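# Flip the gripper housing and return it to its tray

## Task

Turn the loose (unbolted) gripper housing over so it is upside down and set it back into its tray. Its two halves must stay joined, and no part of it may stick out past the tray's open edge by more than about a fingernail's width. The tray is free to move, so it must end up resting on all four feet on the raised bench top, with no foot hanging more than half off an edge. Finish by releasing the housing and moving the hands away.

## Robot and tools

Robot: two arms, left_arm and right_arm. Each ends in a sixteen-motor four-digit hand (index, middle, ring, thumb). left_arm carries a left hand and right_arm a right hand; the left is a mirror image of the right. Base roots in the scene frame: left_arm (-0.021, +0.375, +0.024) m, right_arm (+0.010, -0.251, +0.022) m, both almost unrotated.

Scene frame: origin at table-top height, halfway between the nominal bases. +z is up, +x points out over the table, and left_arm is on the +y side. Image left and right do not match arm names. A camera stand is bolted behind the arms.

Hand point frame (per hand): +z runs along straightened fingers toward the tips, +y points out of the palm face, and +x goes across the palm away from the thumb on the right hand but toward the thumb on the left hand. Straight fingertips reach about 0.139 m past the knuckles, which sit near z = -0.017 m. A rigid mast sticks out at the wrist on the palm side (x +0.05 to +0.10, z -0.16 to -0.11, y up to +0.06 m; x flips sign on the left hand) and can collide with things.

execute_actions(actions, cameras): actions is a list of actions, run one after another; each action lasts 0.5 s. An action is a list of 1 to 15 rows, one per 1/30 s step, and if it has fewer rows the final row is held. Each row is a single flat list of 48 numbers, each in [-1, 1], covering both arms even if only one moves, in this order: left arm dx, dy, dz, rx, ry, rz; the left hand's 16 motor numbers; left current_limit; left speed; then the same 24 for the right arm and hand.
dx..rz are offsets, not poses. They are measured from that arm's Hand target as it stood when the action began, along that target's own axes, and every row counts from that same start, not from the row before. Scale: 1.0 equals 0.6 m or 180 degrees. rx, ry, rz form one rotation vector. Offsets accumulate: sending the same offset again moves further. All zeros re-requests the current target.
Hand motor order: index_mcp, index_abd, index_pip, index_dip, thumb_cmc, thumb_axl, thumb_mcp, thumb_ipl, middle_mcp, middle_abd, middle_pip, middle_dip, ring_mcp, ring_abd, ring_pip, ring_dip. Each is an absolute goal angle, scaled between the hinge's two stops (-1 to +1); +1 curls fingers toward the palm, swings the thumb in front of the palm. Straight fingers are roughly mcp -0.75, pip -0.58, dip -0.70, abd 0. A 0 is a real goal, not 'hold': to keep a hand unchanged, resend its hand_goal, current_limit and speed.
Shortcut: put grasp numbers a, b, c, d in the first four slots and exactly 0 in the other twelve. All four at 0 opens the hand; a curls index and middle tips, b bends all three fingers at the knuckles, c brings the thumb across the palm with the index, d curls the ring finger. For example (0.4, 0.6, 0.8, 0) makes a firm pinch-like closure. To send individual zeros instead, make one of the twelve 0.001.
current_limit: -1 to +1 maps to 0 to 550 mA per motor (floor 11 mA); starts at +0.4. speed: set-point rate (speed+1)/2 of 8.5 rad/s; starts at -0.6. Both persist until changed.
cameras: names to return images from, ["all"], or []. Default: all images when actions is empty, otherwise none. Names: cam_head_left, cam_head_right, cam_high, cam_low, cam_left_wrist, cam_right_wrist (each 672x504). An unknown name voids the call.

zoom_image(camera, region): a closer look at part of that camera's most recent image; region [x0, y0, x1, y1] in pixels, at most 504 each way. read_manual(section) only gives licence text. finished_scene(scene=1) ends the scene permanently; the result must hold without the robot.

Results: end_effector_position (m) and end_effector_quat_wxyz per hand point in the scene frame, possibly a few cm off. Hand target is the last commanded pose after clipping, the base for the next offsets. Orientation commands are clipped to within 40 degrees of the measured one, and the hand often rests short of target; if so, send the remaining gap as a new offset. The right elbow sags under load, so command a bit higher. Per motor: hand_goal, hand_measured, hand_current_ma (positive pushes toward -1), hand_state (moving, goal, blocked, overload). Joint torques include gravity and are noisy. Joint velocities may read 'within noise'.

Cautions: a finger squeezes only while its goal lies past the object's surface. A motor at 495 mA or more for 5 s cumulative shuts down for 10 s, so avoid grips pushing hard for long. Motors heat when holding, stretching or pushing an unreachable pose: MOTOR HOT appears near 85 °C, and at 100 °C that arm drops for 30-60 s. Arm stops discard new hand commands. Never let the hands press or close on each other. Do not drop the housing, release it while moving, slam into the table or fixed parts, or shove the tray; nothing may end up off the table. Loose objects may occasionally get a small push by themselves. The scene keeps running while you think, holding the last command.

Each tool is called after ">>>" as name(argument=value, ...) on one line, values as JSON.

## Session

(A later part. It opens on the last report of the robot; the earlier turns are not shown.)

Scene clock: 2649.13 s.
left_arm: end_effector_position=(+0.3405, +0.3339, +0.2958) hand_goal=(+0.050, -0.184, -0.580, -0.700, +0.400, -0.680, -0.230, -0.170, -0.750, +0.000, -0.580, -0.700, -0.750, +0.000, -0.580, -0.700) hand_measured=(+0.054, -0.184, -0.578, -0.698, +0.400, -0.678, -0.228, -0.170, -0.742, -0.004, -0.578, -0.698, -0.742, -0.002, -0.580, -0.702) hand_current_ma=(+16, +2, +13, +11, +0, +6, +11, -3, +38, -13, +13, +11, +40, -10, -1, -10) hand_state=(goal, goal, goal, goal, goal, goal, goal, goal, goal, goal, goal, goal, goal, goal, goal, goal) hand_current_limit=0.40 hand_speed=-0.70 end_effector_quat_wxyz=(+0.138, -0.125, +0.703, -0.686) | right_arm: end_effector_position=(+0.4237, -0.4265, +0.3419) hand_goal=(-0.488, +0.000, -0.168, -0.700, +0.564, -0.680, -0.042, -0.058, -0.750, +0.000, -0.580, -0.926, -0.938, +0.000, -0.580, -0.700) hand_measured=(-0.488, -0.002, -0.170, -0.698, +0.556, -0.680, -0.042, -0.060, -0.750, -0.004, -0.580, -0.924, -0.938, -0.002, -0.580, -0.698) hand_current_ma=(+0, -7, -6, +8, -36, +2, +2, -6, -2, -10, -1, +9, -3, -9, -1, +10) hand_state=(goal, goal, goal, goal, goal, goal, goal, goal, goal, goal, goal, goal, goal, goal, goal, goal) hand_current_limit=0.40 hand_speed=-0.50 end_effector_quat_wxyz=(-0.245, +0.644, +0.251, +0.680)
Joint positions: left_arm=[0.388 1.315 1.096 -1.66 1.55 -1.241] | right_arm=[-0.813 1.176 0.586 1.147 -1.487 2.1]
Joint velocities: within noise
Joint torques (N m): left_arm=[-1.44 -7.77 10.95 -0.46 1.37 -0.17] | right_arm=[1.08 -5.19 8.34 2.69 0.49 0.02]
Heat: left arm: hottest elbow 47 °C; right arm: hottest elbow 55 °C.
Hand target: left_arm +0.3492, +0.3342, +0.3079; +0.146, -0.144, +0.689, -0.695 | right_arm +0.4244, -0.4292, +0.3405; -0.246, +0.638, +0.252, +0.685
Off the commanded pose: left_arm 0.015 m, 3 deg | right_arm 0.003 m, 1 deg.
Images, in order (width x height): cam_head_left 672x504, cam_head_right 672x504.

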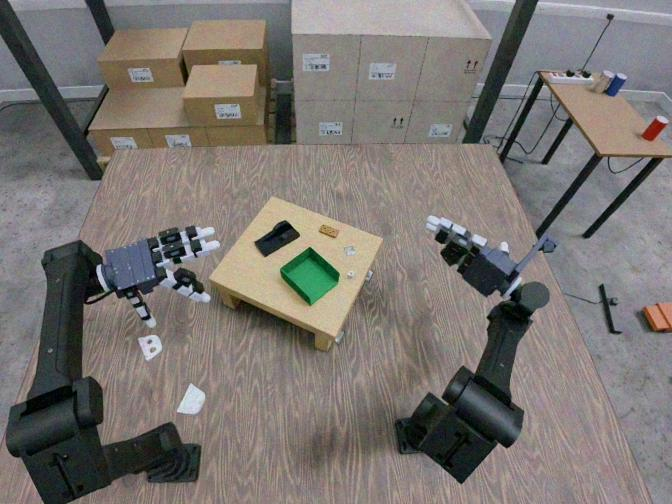

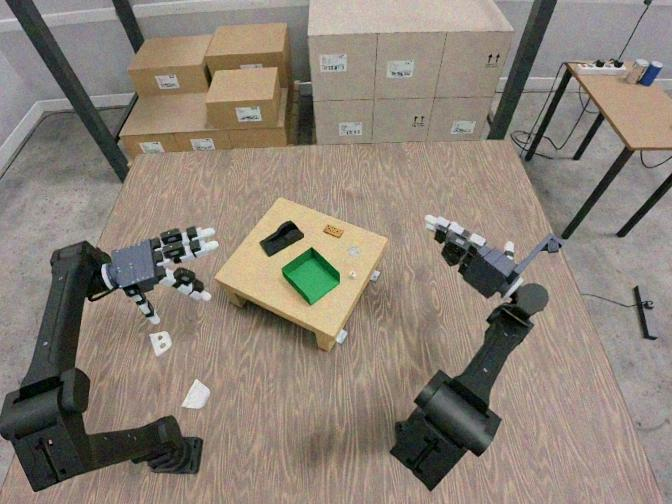

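>>> execute_actions(actions=[[[-0.0458,0,-0.069,0,-0.034,0,0.05,-0.183,-0.58,-0.70,0.40,-0.68,-0.23,-0.17,-0.75,0.001,-0.58,-0.70,-0.75,0.001,-0.58,-0.70,0.40,-0.70,0,0,0,0,0,0,0,0,0.75,0,0,0,0,0,0,0,0,0,0,0,0,0,0.4,-0.5]],[[-0.053,0.0833,-0.0638,0,-0.034,0,0.05,-0.183,-0.58,-0.70,0.40,-0.68,-0.23,-0.17,-0.75,0.001,-0.58,-0.70,-0.75,0.001,-0.58,-0.70,0.40,-0.70,0,0,0,0,0,0,0,0,0.75,0,0,0,0,0,0,0,0,0,0,0,0,0,0.4,-0.5]],[[-0.0595,0.0833,-0.0578,0,-0.034,0,0.05,-0.183,-0.58,-0.70,0.40,-0.68,-0.23,-0.17,-0.75,0.001,-0.58,-0.70,-0.75,0.001,-0.58,-0.70,0.40,-0.70,0,0,0,0,0,0,0,0,0.75,0,0,0,0,0,0,0,0,0,0,0,0,0,0.4,-0.5]]], cameras=["cam_head_left","cam_head_right","cam_low","cam_left_wrist"])

>>> zoom_image(camera="cam_head_left", region=[70, 240, 220, 380])

>>> zoom_image(camera="cam_head_right", region=[70, 240, 220, 380])

Scene clock: 2694.97 s.
left_arm: end_effector_position=(+0.3716, +0.4818, +0.2071) hand_goal=(+0.050, -0.184, -0.580, -0.700, +0.400, -0.680, -0.230, -0.170, -0.750, +0.000, -0.580, -0.700, -0.750, +0.000, -0.580, -0.700) hand_measured=(+0.056, -0.184, -0.578, -0.698, +0.402, -0.678, -0.228, -0.170, -0.742, -0.002, -0.578, -0.698, -0.740, -0.002, -0.580, -0.702) hand_current_ma=(+25, +2, +13, +11, +6, +6, +7, -3, +43, -9, +13, +11, +45, -7, +0, -10) hand_state=(goal, goal, goal, goal, goal, goal, goal, goal, goal, goal, goal, goal, goal, goal, goal, goal) hand_current_limit=0.40 hand_speed=-0.70 end_effector_quat_wxyz=(+0.240, -0.244, +0.670, -0.659) | right_arm: end_effector_position=(+0.4237, -0.4265, +0.3419) hand_goal=(-0.488, +0.000, -0.168, -0.700, +0.564, -0.680, -0.042, -0.058, -0.750, +0.000, -0.580, -0.926, -0.938, +0.000, -0.580, -0.700) hand_measured=(-0.488, -0.002, -0.170, -0.698, +0.556, -0.680, -0.042, -0.060, -0.750, -0.004, -0.580, -0.924, -0.938, -0.002, -0.580, -0.698) hand_current_ma=(+0, -7, -6, +8, -36, +2, +2, -6, -2, -10, -1, +9, -3, -9, -1, +10) hand_state=(goal, goal, goal, goal, goal, goal, goal, goal, goal, goal, goal, goal, goal, goal, goal, goal) hand_current_limit=0.40 hand_speed=-0.50 end_effector_quat_wxyz=(-0.245, +0.644, +0.251, +0.680)
Joint positions: left_arm=[0.712 1.534 1.071 -1.46 1.553 -1.218] | right_arm=[-0.813 1.176 0.586 1.147 -1.487 2.1]
Joint torques (N m): left_arm=[-1.32 -11.34 7.1 0.62 1.24 -0.02] | right_arm=[1.14 -4.54 8.21 2.58 0.49 -0.01]
Heat: left arm: hottest elbow 49 °C; right arm: hottest elbow 54 °C.
Hand target: left_arm +0.3754, +0.4805, +0.2070; +0.254, -0.253, +0.657, -0.663 | right_arm +0.4244, -0.4292, +0.3405; -0.246, +0.638, +0.252, +0.685
Off the commanded pose: left_arm 0.004 m, 2 deg | right_arm 0.003 m, 1 deg.
joint sent to its limit (left arm) — joint 5 (wrist yaw), upper limit. The joint targets are off in orientation, not in position.
joint sent to its limit (right arm) — joint 6 (wrist roll), upper limit. The joint targets still meet the commanded pose.
camera_calibration:
cam_left_wrist: T_world_to_cam=[[0.583572, 0.515252, 0.627662, -0.629798], [-0.805225, 0.267075, 0.529418, 0.0113537], [0.105151, -0.814363, 0.570751, 0.357198], [0, 0, 0, 1]] pos_world=[0.339115, 0.612361, 0.185418]
Images, in order (width x height): cam_head_left 672x504, cam_head_right 672x504, cam_low 672x504, cam_left_wrist 672x504.

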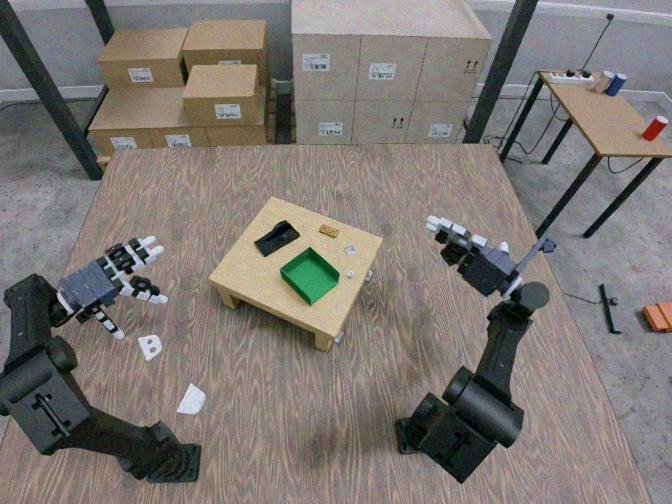

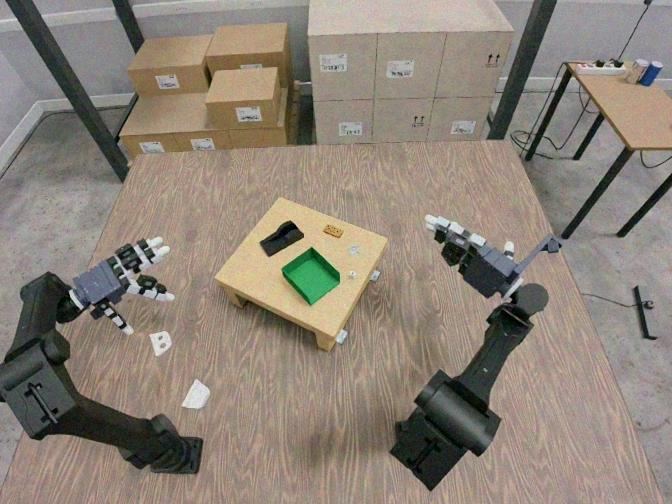

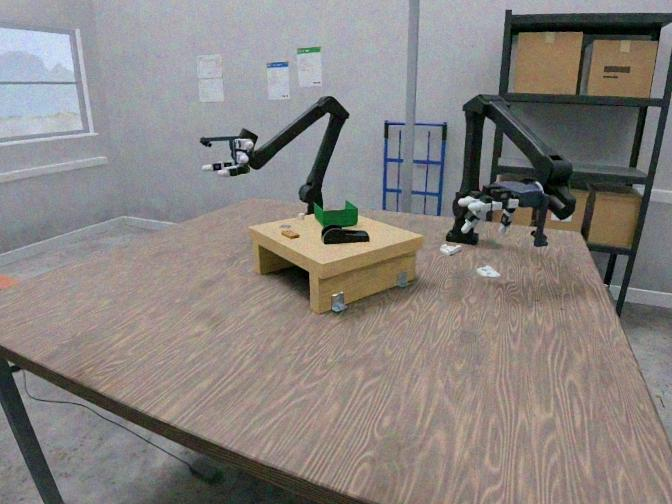

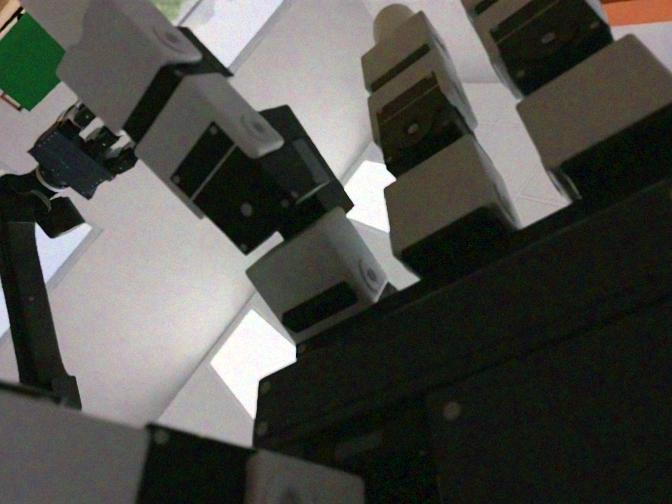

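Scaled by 3.360 from the camera's 672x504 image, which has a finer 960x720 frame.

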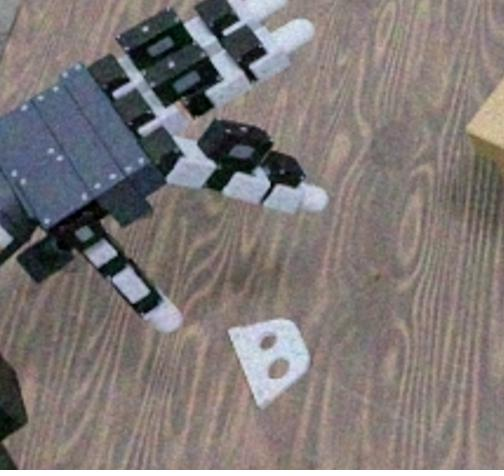

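Scaled by 3.360 from the camera's 672x504 image, which has a finer 960x720 frame.

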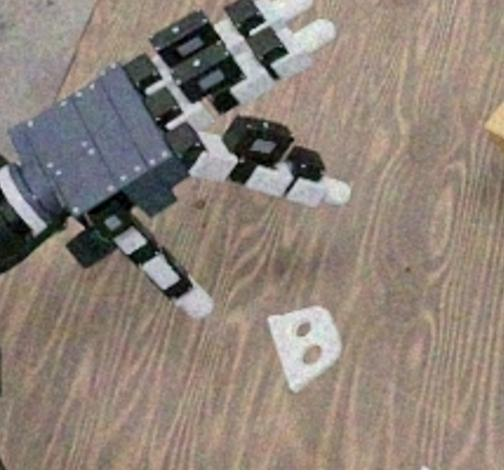

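>>> execute_actions(actions=[[[-0.010,0.0833,0,0,0,0,0.05,-0.183,-0.58,-0.70,0.40,-0.68,-0.23,-0.17,-0.75,0.001,-0.58,-0.70,-0.75,0.001,-0.58,-0.70,0.40,-0.70,0,0,0,0,0,0,0,0,0.75,0,0,0,0,0,0,0,0,0,0,0,0,0,0.4,-0.5]],[[0,0.0833,0,0,0,0,0.05,-0.183,-0.58,-0.70,0.40,-0.68,-0.23,-0.17,-0.75,0.001,-0.58,-0.70,-0.75,0.001,-0.58,-0.70,0.40,-0.70,0,0,0,0,0,0,0,0,0.75,0,0,0,0,0,0,0,0,0,0,0,0,0,0.4,-0.5]]], cameras=["cam_head_left","cam_head_right","cam_low","cam_left_wrist"])

>>> zoom_image(camera="cam_head_left", region=[70, 260, 220, 400])

>>> zoom_image(camera="cam_head_right", region=[70, 260, 220, 400])

>>> zoom_image(camera="cam_low", region=[430, 200, 580, 300])

Scene clock: 2717.70 s.
left_arm: end_effector_position=(+0.3771, +0.4862, +0.1090) hand_goal=(+0.050, -0.184, -0.580, -0.700, +0.400, -0.680, -0.230, -0.170, -0.750, +0.000, -0.580, -0.700, -0.750, +0.000, -0.580, -0.700) hand_measured=(+0.056, -0.184, -0.578, -0.698, +0.402, -0.678, -0.228, -0.170, -0.742, -0.002, -0.578, -0.698, -0.740, -0.002, -0.580, -0.702) hand_current_ma=(+25, +2, +13, +11, +6, +6, +7, -3, +44, -9, +13, +11, +46, -7, +0, -10) hand_state=(goal, goal, goal, goal, goal, goal, goal, goal, goal, goal, goal, goal, goal, goal, goal, goal) hand_current_limit=0.40 hand_speed=-0.70 end_effector_quat_wxyz=(+0.239, -0.243, +0.670, -0.659) | right_arm: end_effector_position=(+0.4237, -0.4265, +0.3419) hand_goal=(-0.488, +0.000, -0.168, -0.700, +0.564, -0.680, -0.042, -0.058, -0.750, +0.000, -0.580, -0.926, -0.938, +0.000, -0.580, -0.700) hand_measured=(-0.488, -0.002, -0.170, -0.698, +0.556, -0.680, -0.042, -0.060, -0.750, -0.004, -0.580, -0.924, -0.938, -0.002, -0.580, -0.698) hand_current_ma=(+0, -7, -6, +8, -36, +2, +2, -6, -2, -10, -1, +9, -3, -9, -1, +10) hand_state=(goal, goal, goal, goal, goal, goal, goal, goal, goal, goal, goal, goal, goal, goal, goal, goal) hand_current_limit=0.40 hand_speed=-0.50 end_effector_quat_wxyz=(-0.245, +0.644, +0.251, +0.680)
Joint positions: left_arm=[0.711 1.715 0.986 -1.246 1.553 -1.166] | right_arm=[-0.813 1.176 0.586 1.147 -1.487 2.1]
Joint torques (N m): left_arm=[-1.03 -12.1 5.85 0.51 1.19 0.03] | right_arm=[1.14 -4.66 8.21 2.66 0.52 0.02]
Heat: left arm: hottest elbow 45 °C; right arm: hottest elbow 54 °C.
Hand target: left_arm +0.3803, +0.4838, +0.1070; +0.254, -0.253, +0.657, -0.663 | right_arm +0.4244, -0.4292, +0.3405; -0.246, +0.638, +0.252, +0.685
Off the commanded pose: left_arm 0.005 m, 3 deg | right_arm 0.003 m, 1 deg.
joint sent to its limit (left arm) — joint 5 (wrist yaw), upper limit. The joint targets are off in orientation, not in position.
joint sent to its limit (right arm) — joint 6 (wrist roll), upper limit. The joint targets still meet the commanded pose.
camera_calibration:
cam_left_wrist: T_world_to_cam=[[0.584106, 0.514763, 0.627566, -0.573571], [-0.804979, 0.268259, 0.529194, 0.0658816], [0.10406, -0.814283, 0.571065, 0.41654], [0, 0, 0, 1]] pos_world=[0.344715, 0.616761, 0.0872182]
Images, in order (width x height): cam_head_left 672x504, cam_head_right 672x504, cam_low 672x504, cam_left_wrist 672x504.

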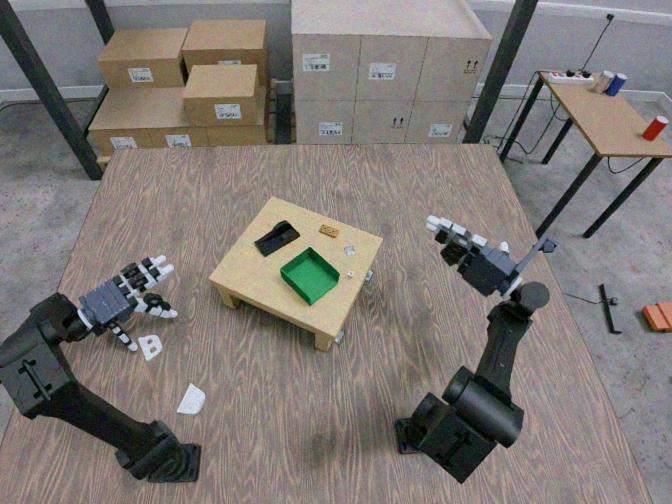

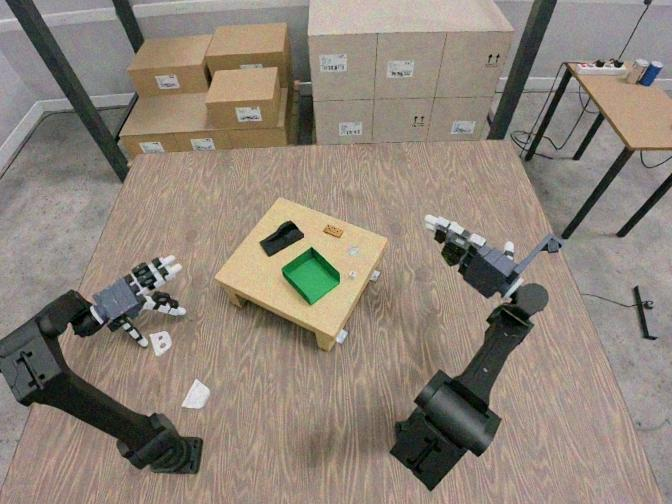

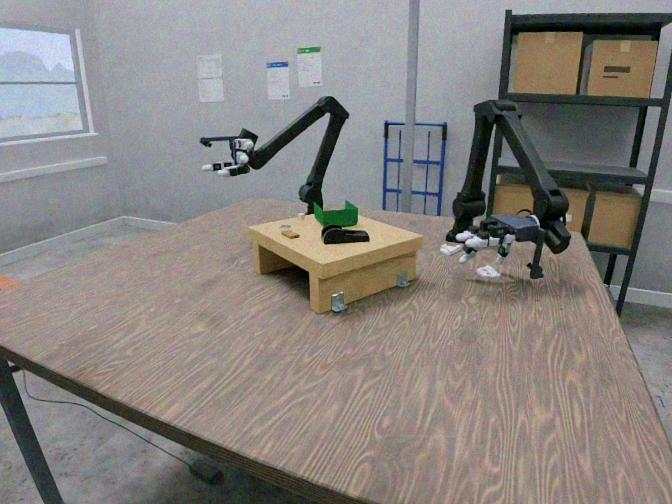

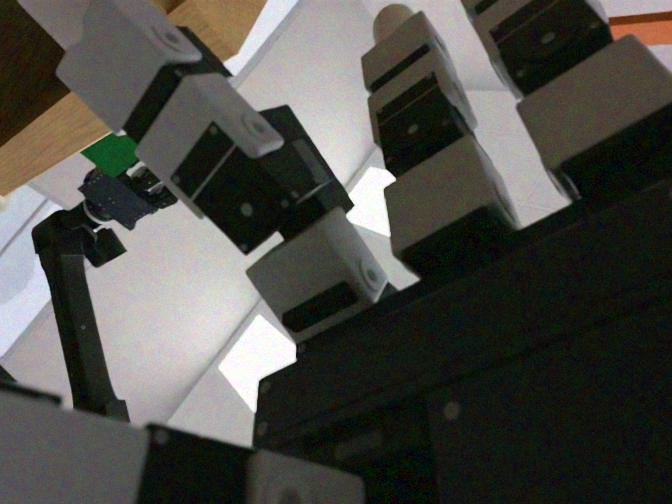

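Scaled by 3.360 from the camera's 672x504 image, which has a finer 960x720 frame.

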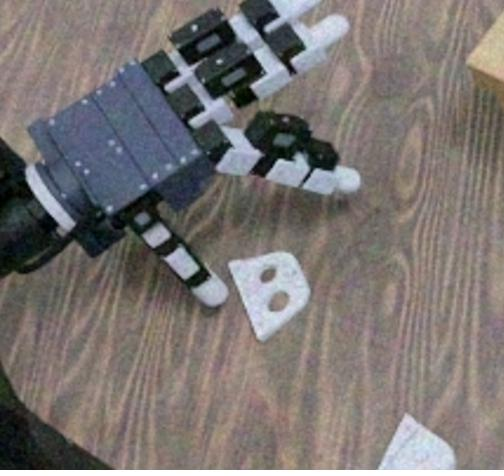

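Scaled by 3.360 from the camera's 672x504 image, which has a finer 960x720 frame.

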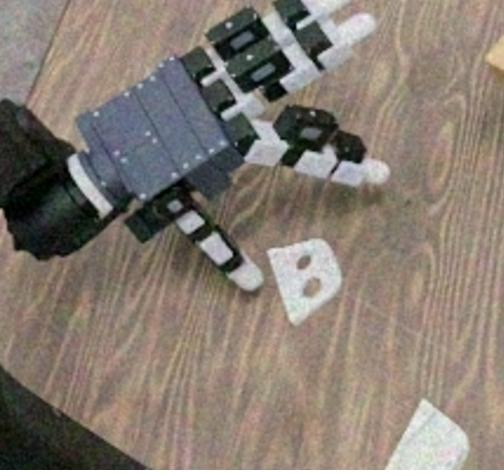

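Scaled by 3.360 from the camera's 672x504 image, which has a finer 960x720 frame.

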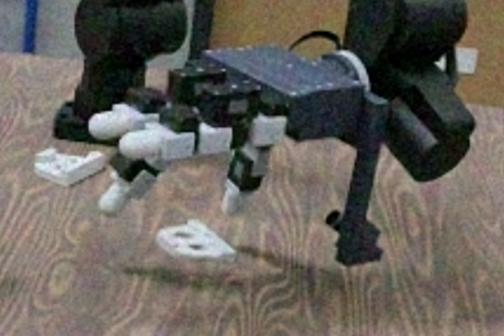

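>>> execute_actions(actions=[[[-0.017,0.04,0,0,0,0,0.05,-0.183,-0.58,-0.70,0.40,-0.68,-0.34,-0.17,-0.75,0.001,-0.58,-0.70,-0.75,0.001,-0.58,-0.70,0.40,-0.70,0,0,0,0,0,0,0,0,0.75,0,0,0,0,0,0,0,0,0,0,0,0,0,0.4,-0.5]],[[0,0.028,0,0,0,0,0.05,-0.183,-0.58,-0.70,0.40,-0.68,-0.34,-0.17,-0.75,0.001,-0.58,-0.70,-0.75,0.001,-0.58,-0.70,0.40,-0.70,0,0,0,0,0,0,0,0,0.75,0,0,0,0,0,0,0,0,0,0,0,0,0,0.4,-0.5]]], cameras=["cam_head_left","cam_head_right","cam_low","cam_left_wrist"])

>>> zoom_image(camera="cam_head_left", region=[70, 260, 220, 400])

>>> zoom_image(camera="cam_low", region=[430, 200, 580, 300])

>>> zoom_image(camera="cam_left_wrist", region=[0, 0, 504, 400])

Scene clock: 2737.77 s.
left_arm: end_effector_position=(+0.3825, +0.4908, +0.0831) hand_goal=(+0.050, -0.184, -0.580, -0.700, +0.400, -0.680, -0.340, -0.170, -0.750, +0.000, -0.580, -0.700, -0.750, +0.000, -0.580, -0.700) hand_measured=(+0.056, -0.184, -0.578, -0.698, +0.402, -0.678, -0.336, -0.170, -0.740, -0.002, -0.578, -0.698, -0.740, -0.002, -0.580, -0.702) hand_current_ma=(+25, +2, +13, +11, +8, +6, +18, -3, +45, -9, +13, +11, +47, -7, +1, -10) hand_state=(goal, goal, goal, goal, goal, goal, goal, goal, goal, goal, goal, goal, goal, goal, goal, goal) hand_current_limit=0.40 hand_speed=-0.70 end_effector_quat_wxyz=(+0.240, -0.243, +0.670, -0.659) | right_arm: end_effector_position=(+0.4237, -0.4265, +0.3419) hand_goal=(-0.488, +0.000, -0.168, -0.700, +0.564, -0.680, -0.042, -0.058, -0.750, +0.000, -0.580, -0.926, -0.938, +0.000, -0.580, -0.700) hand_measured=(-0.488, -0.002, -0.170, -0.698, +0.556, -0.680, -0.042, -0.060, -0.750, -0.004, -0.580, -0.924, -0.938, -0.002, -0.580, -0.698) hand_current_ma=(+0, -7, -6, +8, -36, +2, +2, -6, -2, -10, -1, +9, -3, -9, -1, +10) hand_state=(goal, goal, goal, goal, goal, goal, goal, goal, goal, goal, goal, goal, goal, goal, goal, goal) hand_current_limit=0.40 hand_speed=-0.50 end_effector_quat_wxyz=(-0.245, +0.644, +0.251, +0.680)
Joint positions: left_arm=[0.711 1.777 0.986 -1.173 1.553 -1.176] | right_arm=[-0.813 1.176 0.586 1.147 -1.487 2.1]
Joint torques (N m): left_arm=[-1.08 -9.64 5.59 1.13 1.18 0.01] | right_arm=[0.44 -4.95 8.34 2.65 0.47 0]
Heat: left arm: hottest elbow 42 °C; right arm: hottest elbow 54 °C.
Hand target: left_arm +0.3881, +0.4903, +0.0662; +0.254, -0.253, +0.657, -0.663 | right_arm +0.4244, -0.4292, +0.3405; -0.246, +0.638, +0.252, +0.685
Off the commanded pose: left_arm 0.018 m, 3 deg | right_arm 0.003 m, 1 deg.
joint sent to its limit (left arm) — joint 5 (wrist yaw), upper limit. The joint targets are off in orientation, not in position.
joint sent to its limit (right arm) — joint 6 (wrist roll), upper limit. The joint targets still meet the commanded pose.
camera_calibration:
cam_left_wrist: T_world_to_cam=[[0.582976, 0.513906, 0.629317, -0.562144], [-0.805902, 0.267318, 0.528264, 0.0835595], [0.103251, -0.815133, 0.569997, 0.435277], [0, 0, 0, 1]] pos_world=[0.350115, 0.621361, 0.0615185]
Images, in order (width x height): cam_head_left 672x504, cam_head_right 672x504, cam_low 672x504, cam_left_wrist 672x504.

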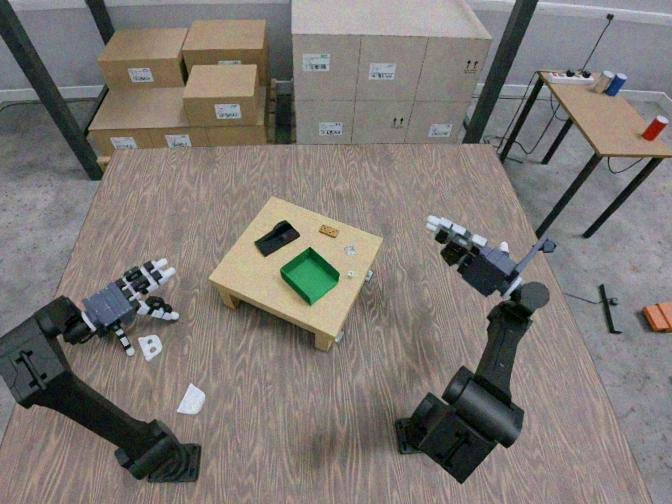

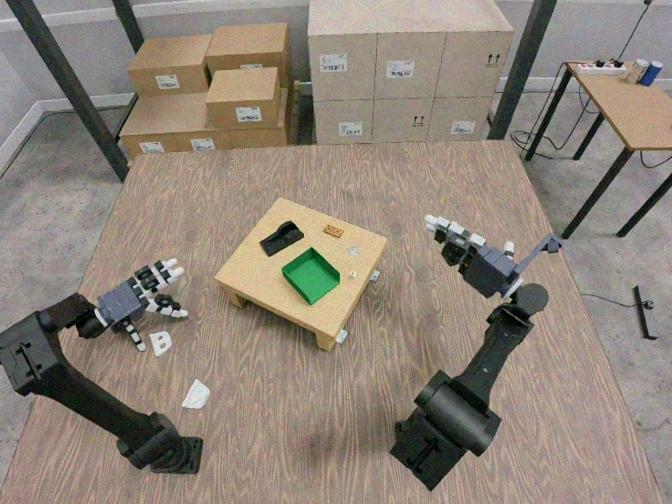

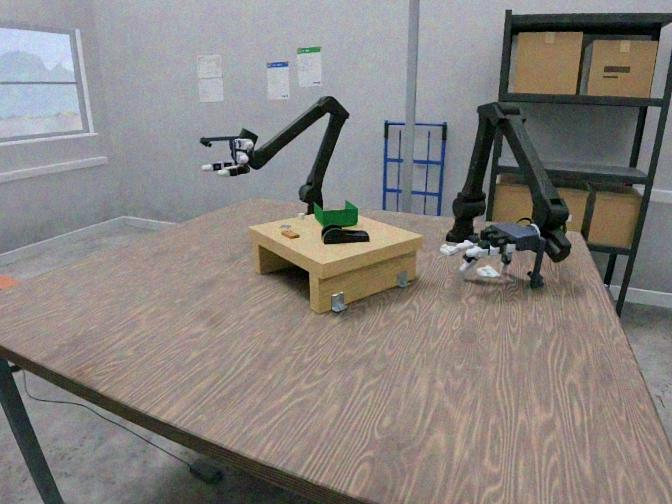

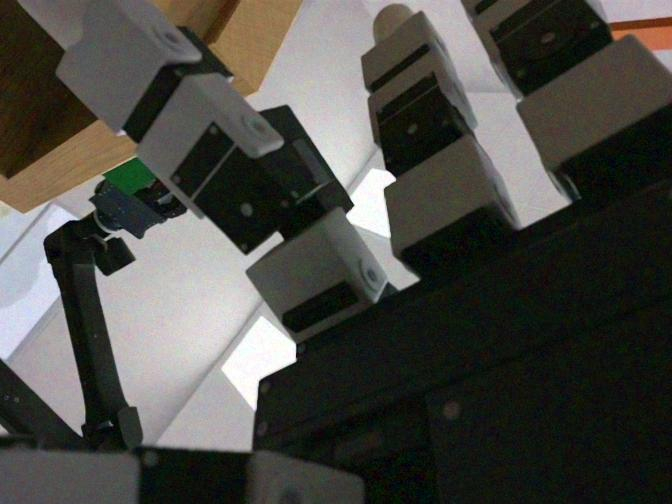

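Scaled by 3.360 from the camera's 672x504 image, which has a finer 960x720 frame.

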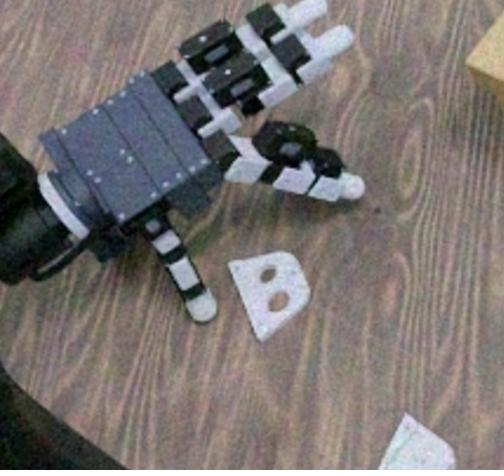

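Scaled by 3.360 from the camera's 672x504 image, which has a finer 960x720 frame.

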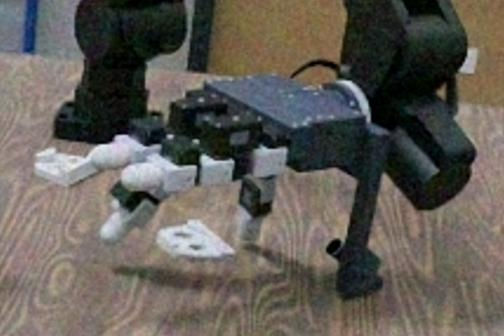

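Scaled by 1.000.

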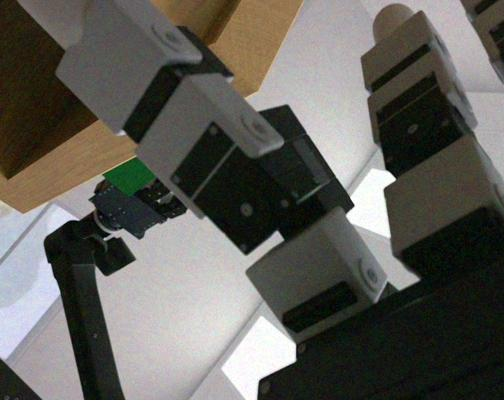

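>>> execute_actions(actions=[[[0,0.008,0,0,0,0,0.05,-0.183,-0.58,-0.70,0.40,-0.68,-0.34,-0.17,-0.75,0.001,-0.58,-0.70,-0.75,0.001,-0.58,-0.70,0.40,-0.70,0,0,0,0,0,0,0,0,0.75,0,0,0,0,0,0,0,0,0,0,0,0,0,0.4,-0.5]]], cameras=["cam_low"])

>>> zoom_image(camera="cam_low", region=[430, 200, 580, 300])

Scene clock: 2758.57 s.
left_arm: end_effector_position=(+0.3848, +0.4926, +0.0822) hand_goal=(+0.050, -0.184, -0.580, -0.700, +0.400, -0.680, -0.340, -0.170, -0.750, +0.000, -0.580, -0.700, -0.750, +0.000, -0.580, -0.700) hand_measured=(+0.056, -0.184, -0.578, -0.698, +0.402, -0.678, -0.336, -0.170, -0.740, -0.002, -0.578, -0.698, -0.740, -0.002, -0.580, -0.702) hand_current_ma=(+25, +2, +13, +11, +8, +6, +18, -3, +45, -9, +13, +11, +47, -7, +1, -10) hand_state=(goal, goal, goal, goal, goal, goal, goal, goal, goal, goal, goal, goal, goal, goal, goal, goal) hand_current_limit=0.40 hand_speed=-0.70 end_effector_quat_wxyz=(+0.246, -0.237, +0.672, -0.657) | right_arm: end_effector_position=(+0.4237, -0.4265, +0.3419) hand_goal=(-0.488, +0.000, -0.168, -0.700, +0.564, -0.680, -0.042, -0.058, -0.750, +0.000, -0.580, -0.926, -0.938, +0.000, -0.580, -0.700) hand_measured=(-0.488, -0.002, -0.170, -0.698, +0.556, -0.680, -0.042, -0.060, -0.750, -0.004, -0.580, -0.924, -0.938, -0.002, -0.580, -0.698) hand_current_ma=(+0, -7, -6, +8, -36, +2, +2, -6, -2, -10, -1, +9, -3, -9, -1, +10) hand_state=(goal, goal, goal, goal, goal, goal, goal, goal, goal, goal, goal, goal, goal, goal, goal, goal) hand_current_limit=0.40 hand_speed=-0.50 end_effector_quat_wxyz=(-0.245, +0.644, +0.251, +0.680)
Joint positions: left_arm=[0.711 1.778 0.986 -1.154 1.554 -1.176] | right_arm=[-0.813 1.176 0.586 1.147 -1.487 2.1]
Joint torques (N m): left_arm=[-1.26 -9.29 5.42 1.05 1.18 0] | right_arm=[1.2 -4.95 8.25 2.74 0.45 -0.04]
Heat: left arm: hottest elbow 41 °C; right arm: hottest elbow 54 °C.
Hand target: left_arm +0.3881, +0.4903, +0.0614; +0.254, -0.253, +0.657, -0.663 | right_arm +0.4244, -0.4292, +0.3405; -0.246, +0.638, +0.252, +0.685
Off the commanded pose: left_arm 0.021 m, 3 deg | right_arm 0.003 m, 1 deg.
joint sent to its limit (left arm) — joint 5 (wrist yaw), upper limit. The joint targets are off in orientation, not in position.
joint sent to its limit (right arm) — joint 6 (wrist roll), upper limit. The joint targets still meet the commanded pose.
Images, in order (width x height): cam_low 672x504.

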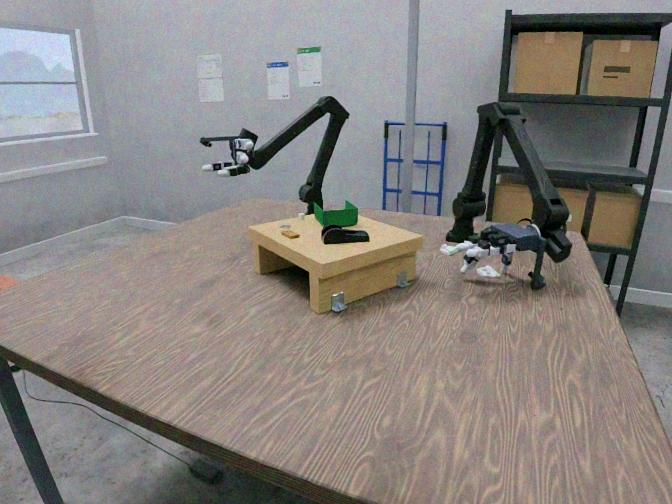

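Scaled by 3.360 from the camera's 672x504 image, which has a finer 960x720 frame.

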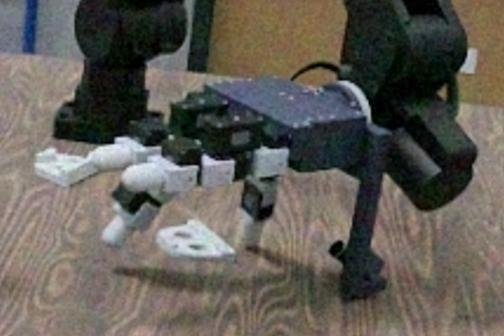

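>>> execute_actions(actions=[[[0,-0.036,0,0,0,0,0.20,-0.183,-0.58,-0.70,0.40,-0.68,-0.30,-0.17,-0.75,0.001,-0.58,-0.70,-0.75,0.001,-0.58,-0.70,0.20,-0.85,0,0,0,0,0,0,0,0,0.75,0,0,0,0,0,0,0,0,0,0,0,0,0,0.4,-0.5]],[[0,0,0,0,0,0,0.42,-0.183,-0.58,-0.70,0.40,-0.68,-0.25,-0.17,-0.75,0.001,-0.58,-0.70,-0.75,0.001,-0.58,-0.70,0.20,-0.85,0,0,0,0,0,0,0,0,0.75,0,0,0,0,0,0,0,0,0,0,0,0,0,0.4,-0.5]]], cameras=["cam_low","cam_head_left","cam_head_right"])

>>> zoom_image(camera="cam_low", region=[430, 200, 580, 300])

>>> zoom_image(camera="cam_head_left", region=[70, 260, 220, 400])

Scene clock: 2778.23 s.
left_arm: end_effector_position=(+0.3847, +0.4925, +0.0825) hand_goal=(+0.420, -0.184, -0.580, -0.700, +0.400, -0.680, -0.250, -0.170, -0.750, +0.000, -0.580, -0.700, -0.750, +0.000, -0.580, -0.700) hand_measured=(+0.420, -0.184, -0.578, -0.698, +0.402, -0.678, -0.252, -0.170, -0.740, -0.002, -0.578, -0.698, -0.740, -0.002, -0.580, -0.702) hand_current_ma=(-2, +2, +13, +11, +8, +6, -10, -3, +45, -9, +13, +11, +47, -7, +1, -10) hand_state=(goal, goal, goal, goal, goal, goal, goal, goal, goal, goal, goal, goal, goal, goal, goal, goal) hand_current_limit=0.20 hand_speed=-0.85 end_effector_quat_wxyz=(+0.246, -0.237, +0.672, -0.657) | right_arm: end_effector_position=(+0.4237, -0.4265, +0.3419) hand_goal=(-0.488, +0.000, -0.168, -0.700, +0.564, -0.680, -0.042, -0.058, -0.750, +0.000, -0.580, -0.926, -0.938, +0.000, -0.580, -0.700) hand_measured=(-0.488, -0.002, -0.170, -0.698, +0.556, -0.680, -0.042, -0.060, -0.750, -0.004, -0.580, -0.924, -0.938, -0.002, -0.580, -0.698) hand_current_ma=(+0, -7, -6, +8, -36, +2, +2, -6, -2, -10, -1, +9, -3, -9, -1, +10) hand_state=(goal, goal, goal, goal, goal, goal, goal, goal, goal, goal, goal, goal, goal, goal, goal, goal) hand_current_limit=0.40 hand_speed=-0.50 end_effector_quat_wxyz=(-0.245, +0.644, +0.251, +0.680)
Joint positions: left_arm=[0.711 1.777 0.986 -1.154 1.554 -1.177] | right_arm=[-0.813 1.176 0.586 1.147 -1.487 2.1]
Joint torques (N m): left_arm=[-1.03 -12.81 6.04 0.01 1.13 -0.21] | right_arm=[0.97 -5.13 8.36 2.63 0.46 0.03]
Heat: left arm: hottest elbow 40 °C; right arm: hottest elbow 54 °C.
Hand target: left_arm +0.3880, +0.4905, +0.0830; +0.254, -0.253, +0.657, -0.663 | right_arm +0.4244, -0.4292, +0.3405; -0.246, +0.638, +0.252, +0.685
Off the commanded pose: left_arm 0.004 m, 3 deg | right_arm 0.003 m, 1 deg.
joint sent to its limit (left arm) — joint 5 (wrist yaw), upper limit. The joint targets are off in orientation, not in position.
joint sent to its limit (right arm) — joint 6 (wrist roll), upper limit. The joint targets still meet the commanded pose.
Images, in order (width x height): cam_head_left 672x504, cam_head_right 672x504, cam_low 672x504.

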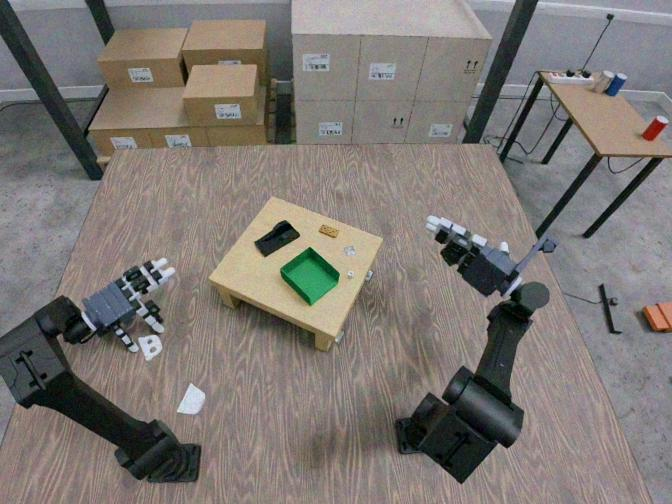

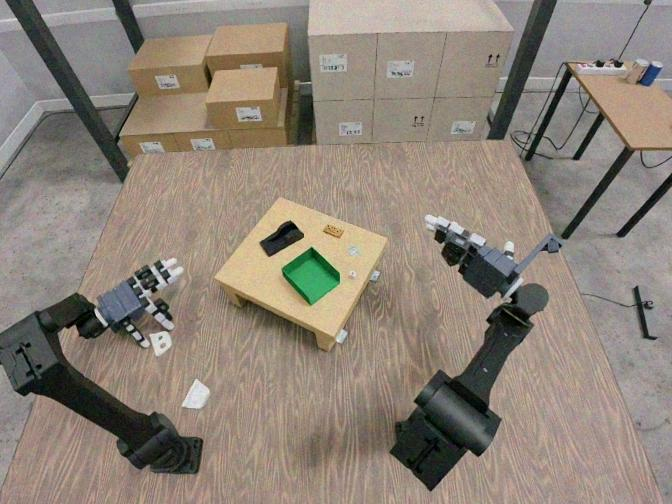

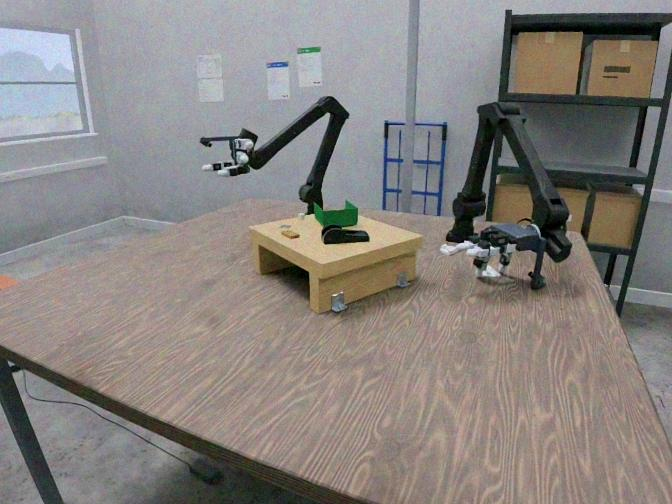

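Scaled by 3.360 from the camera's 672x504 image, which has a finer 960x720 frame.

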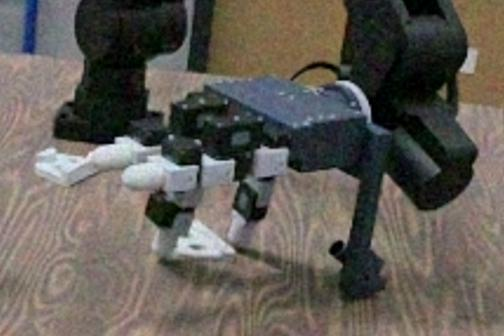

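Scaled by 3.360 from the camera's 672x504 image, which has a finer 960x720 frame.

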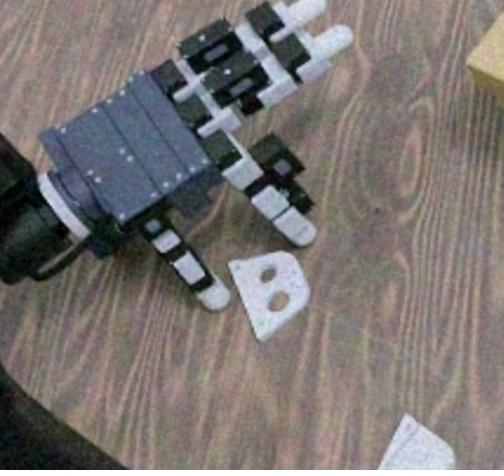

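>>> execute_actions(actions=[[[0.022,-0.006,0,0,0,0,0.30,-0.183,-0.58,-0.70,0.40,-0.68,-0.27,-0.17,-0.75,0.001,-0.58,-0.70,-0.75,0.001,-0.58,-0.70,0.20,-0.85,0,0,0,0,0,0,0,0,0.75,0,0,0,0,0,0,0,0,0,0,0,0,0,0.4,-0.5]],[[0,0,0,0,0,0,0.42,-0.183,-0.58,-0.70,0.40,-0.68,-0.25,-0.17,-0.75,0.001,-0.58,-0.70,-0.75,0.001,-0.58,-0.70,0.20,-0.85,0,0,0,0,0,0,0,0,0.75,0,0,0,0,0,0,0,0,0,0,0,0,0,0.4,-0.5]]], cameras=["cam_low","cam_head_left","cam_head_right"])

>>> zoom_image(camera="cam_head_right", region=[110, 300, 210, 380])

>>> zoom_image(camera="cam_head_left", region=[100, 300, 200, 380])

Scene clock: 2800.90 s.
left_arm: end_effector_position=(+0.3815, +0.4895, +0.0829) hand_goal=(+0.420, -0.184, -0.580, -0.700, +0.400, -0.680, -0.250, -0.170, -0.750, +0.000, -0.580, -0.700, -0.750, +0.000, -0.580, -0.700) hand_measured=(+0.420, -0.184, -0.578, -0.698, +0.402, -0.678, -0.252, -0.170, -0.740, -0.002, -0.578, -0.698, -0.740, -0.002, -0.580, -0.702) hand_current_ma=(-2, +3, +13, +11, +10, +6, -10, -3, +45, -9, +13, +11, +48, -7, +1, -10) hand_state=(goal, goal, goal, goal, goal, goal, goal, goal, goal, goal, goal, goal, goal, goal, goal, goal) hand_current_limit=0.20 hand_speed=-0.85 end_effector_quat_wxyz=(+0.249, -0.234, +0.673, -0.656) | right_arm: end_effector_position=(+0.4237, -0.4265, +0.3419) hand_goal=(-0.488, +0.000, -0.168, -0.700, +0.564, -0.680, -0.042, -0.058, -0.750, +0.000, -0.580, -0.926, -0.938, +0.000, -0.580, -0.700) hand_measured=(-0.488, -0.002, -0.170, -0.698, +0.556, -0.680, -0.042, -0.060, -0.750, -0.004, -0.580, -0.924, -0.938, -0.002, -0.580, -0.698) hand_current_ma=(+0, -7, -6, +8, -36, +2, +2, -6, -2, -10, -1, +9, -3, -9, -1, +10) hand_state=(goal, goal, goal, goal, goal, goal, goal, goal, goal, goal, goal, goal, goal, goal, goal, goal) hand_current_limit=0.40 hand_speed=-0.50 end_effector_quat_wxyz=(-0.245, +0.644, +0.251, +0.680)
Joint positions: left_arm=[0.711 1.764 0.969 -1.142 1.554 -1.177] | right_arm=[-0.813 1.176 0.586 1.147 -1.487 2.1]
Joint torques (N m): left_arm=[-1.32 -14.33 4.48 0.03 1.15 -0.16] | right_arm=[1.2 -5.01 8.21 2.8 0.46 -0.02]
Heat: left arm: hottest elbow 40 °C; right arm: hottest elbow 54 °C.
Hand target: left_arm +0.3782, +0.4815, +0.0866; +0.254, -0.253, +0.657, -0.663 | right_arm +0.4244, -0.4292, +0.3405; -0.246, +0.638, +0.252, +0.685
Off the commanded pose: left_arm 0.009 m, 3 deg | right_arm 0.003 m, 1 deg.
joint sent to its limit (left arm) — joint 5 (wrist yaw), upper limit. The joint targets are off in orientation, not in position.
joint sent to its limit (right arm) — joint 6 (wrist roll), upper limit. The joint targets still meet the commanded pose.
Images, in order (width x height): cam_head_left 672x504, cam_head_right 672x504, cam_low 672x504.

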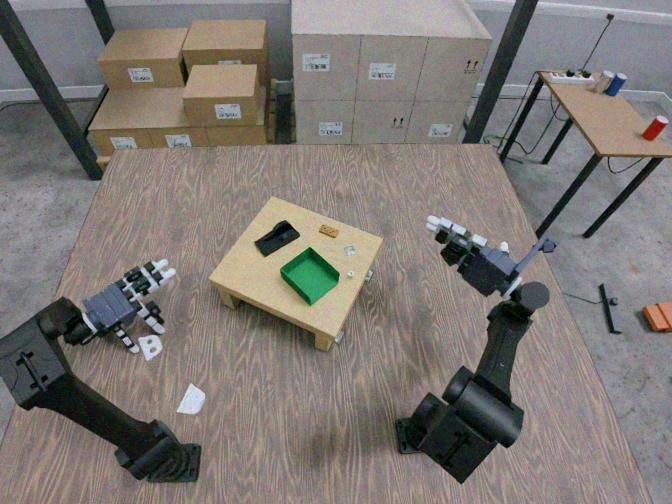

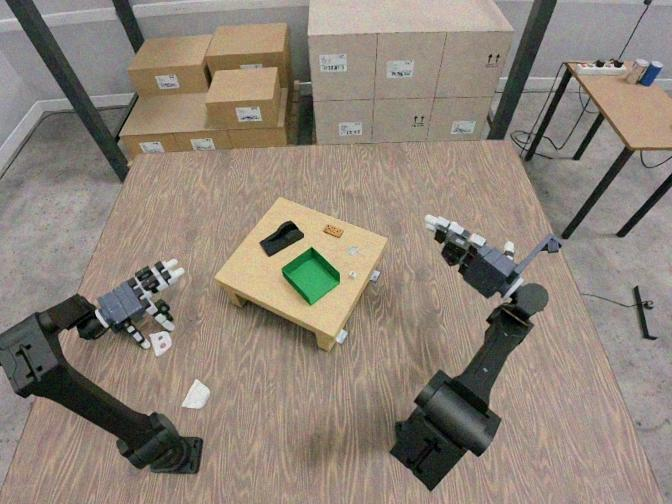

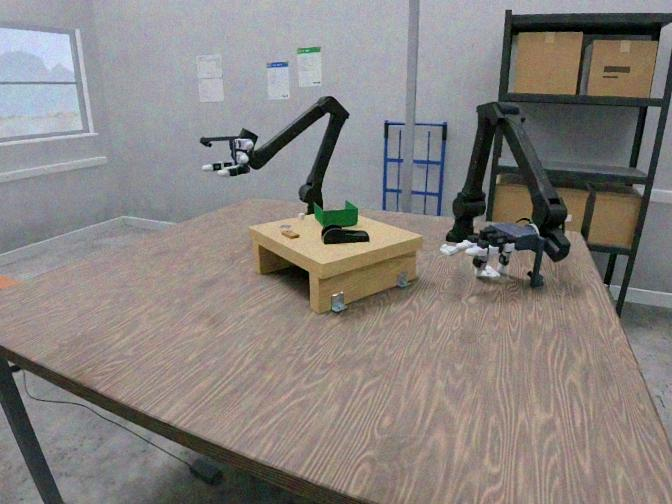

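Scaled by 5.040 from the camera's 672x504 image, which has a finer 960x720 frame.

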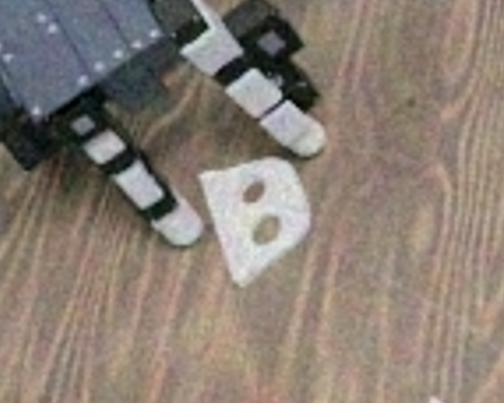

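Scaled by 5.040 from the camera's 672x504 image, which has a finer 960x720 frame.

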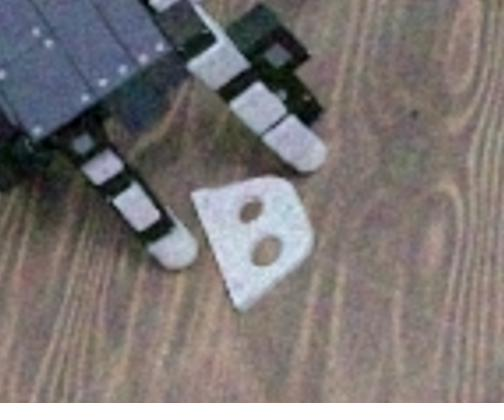

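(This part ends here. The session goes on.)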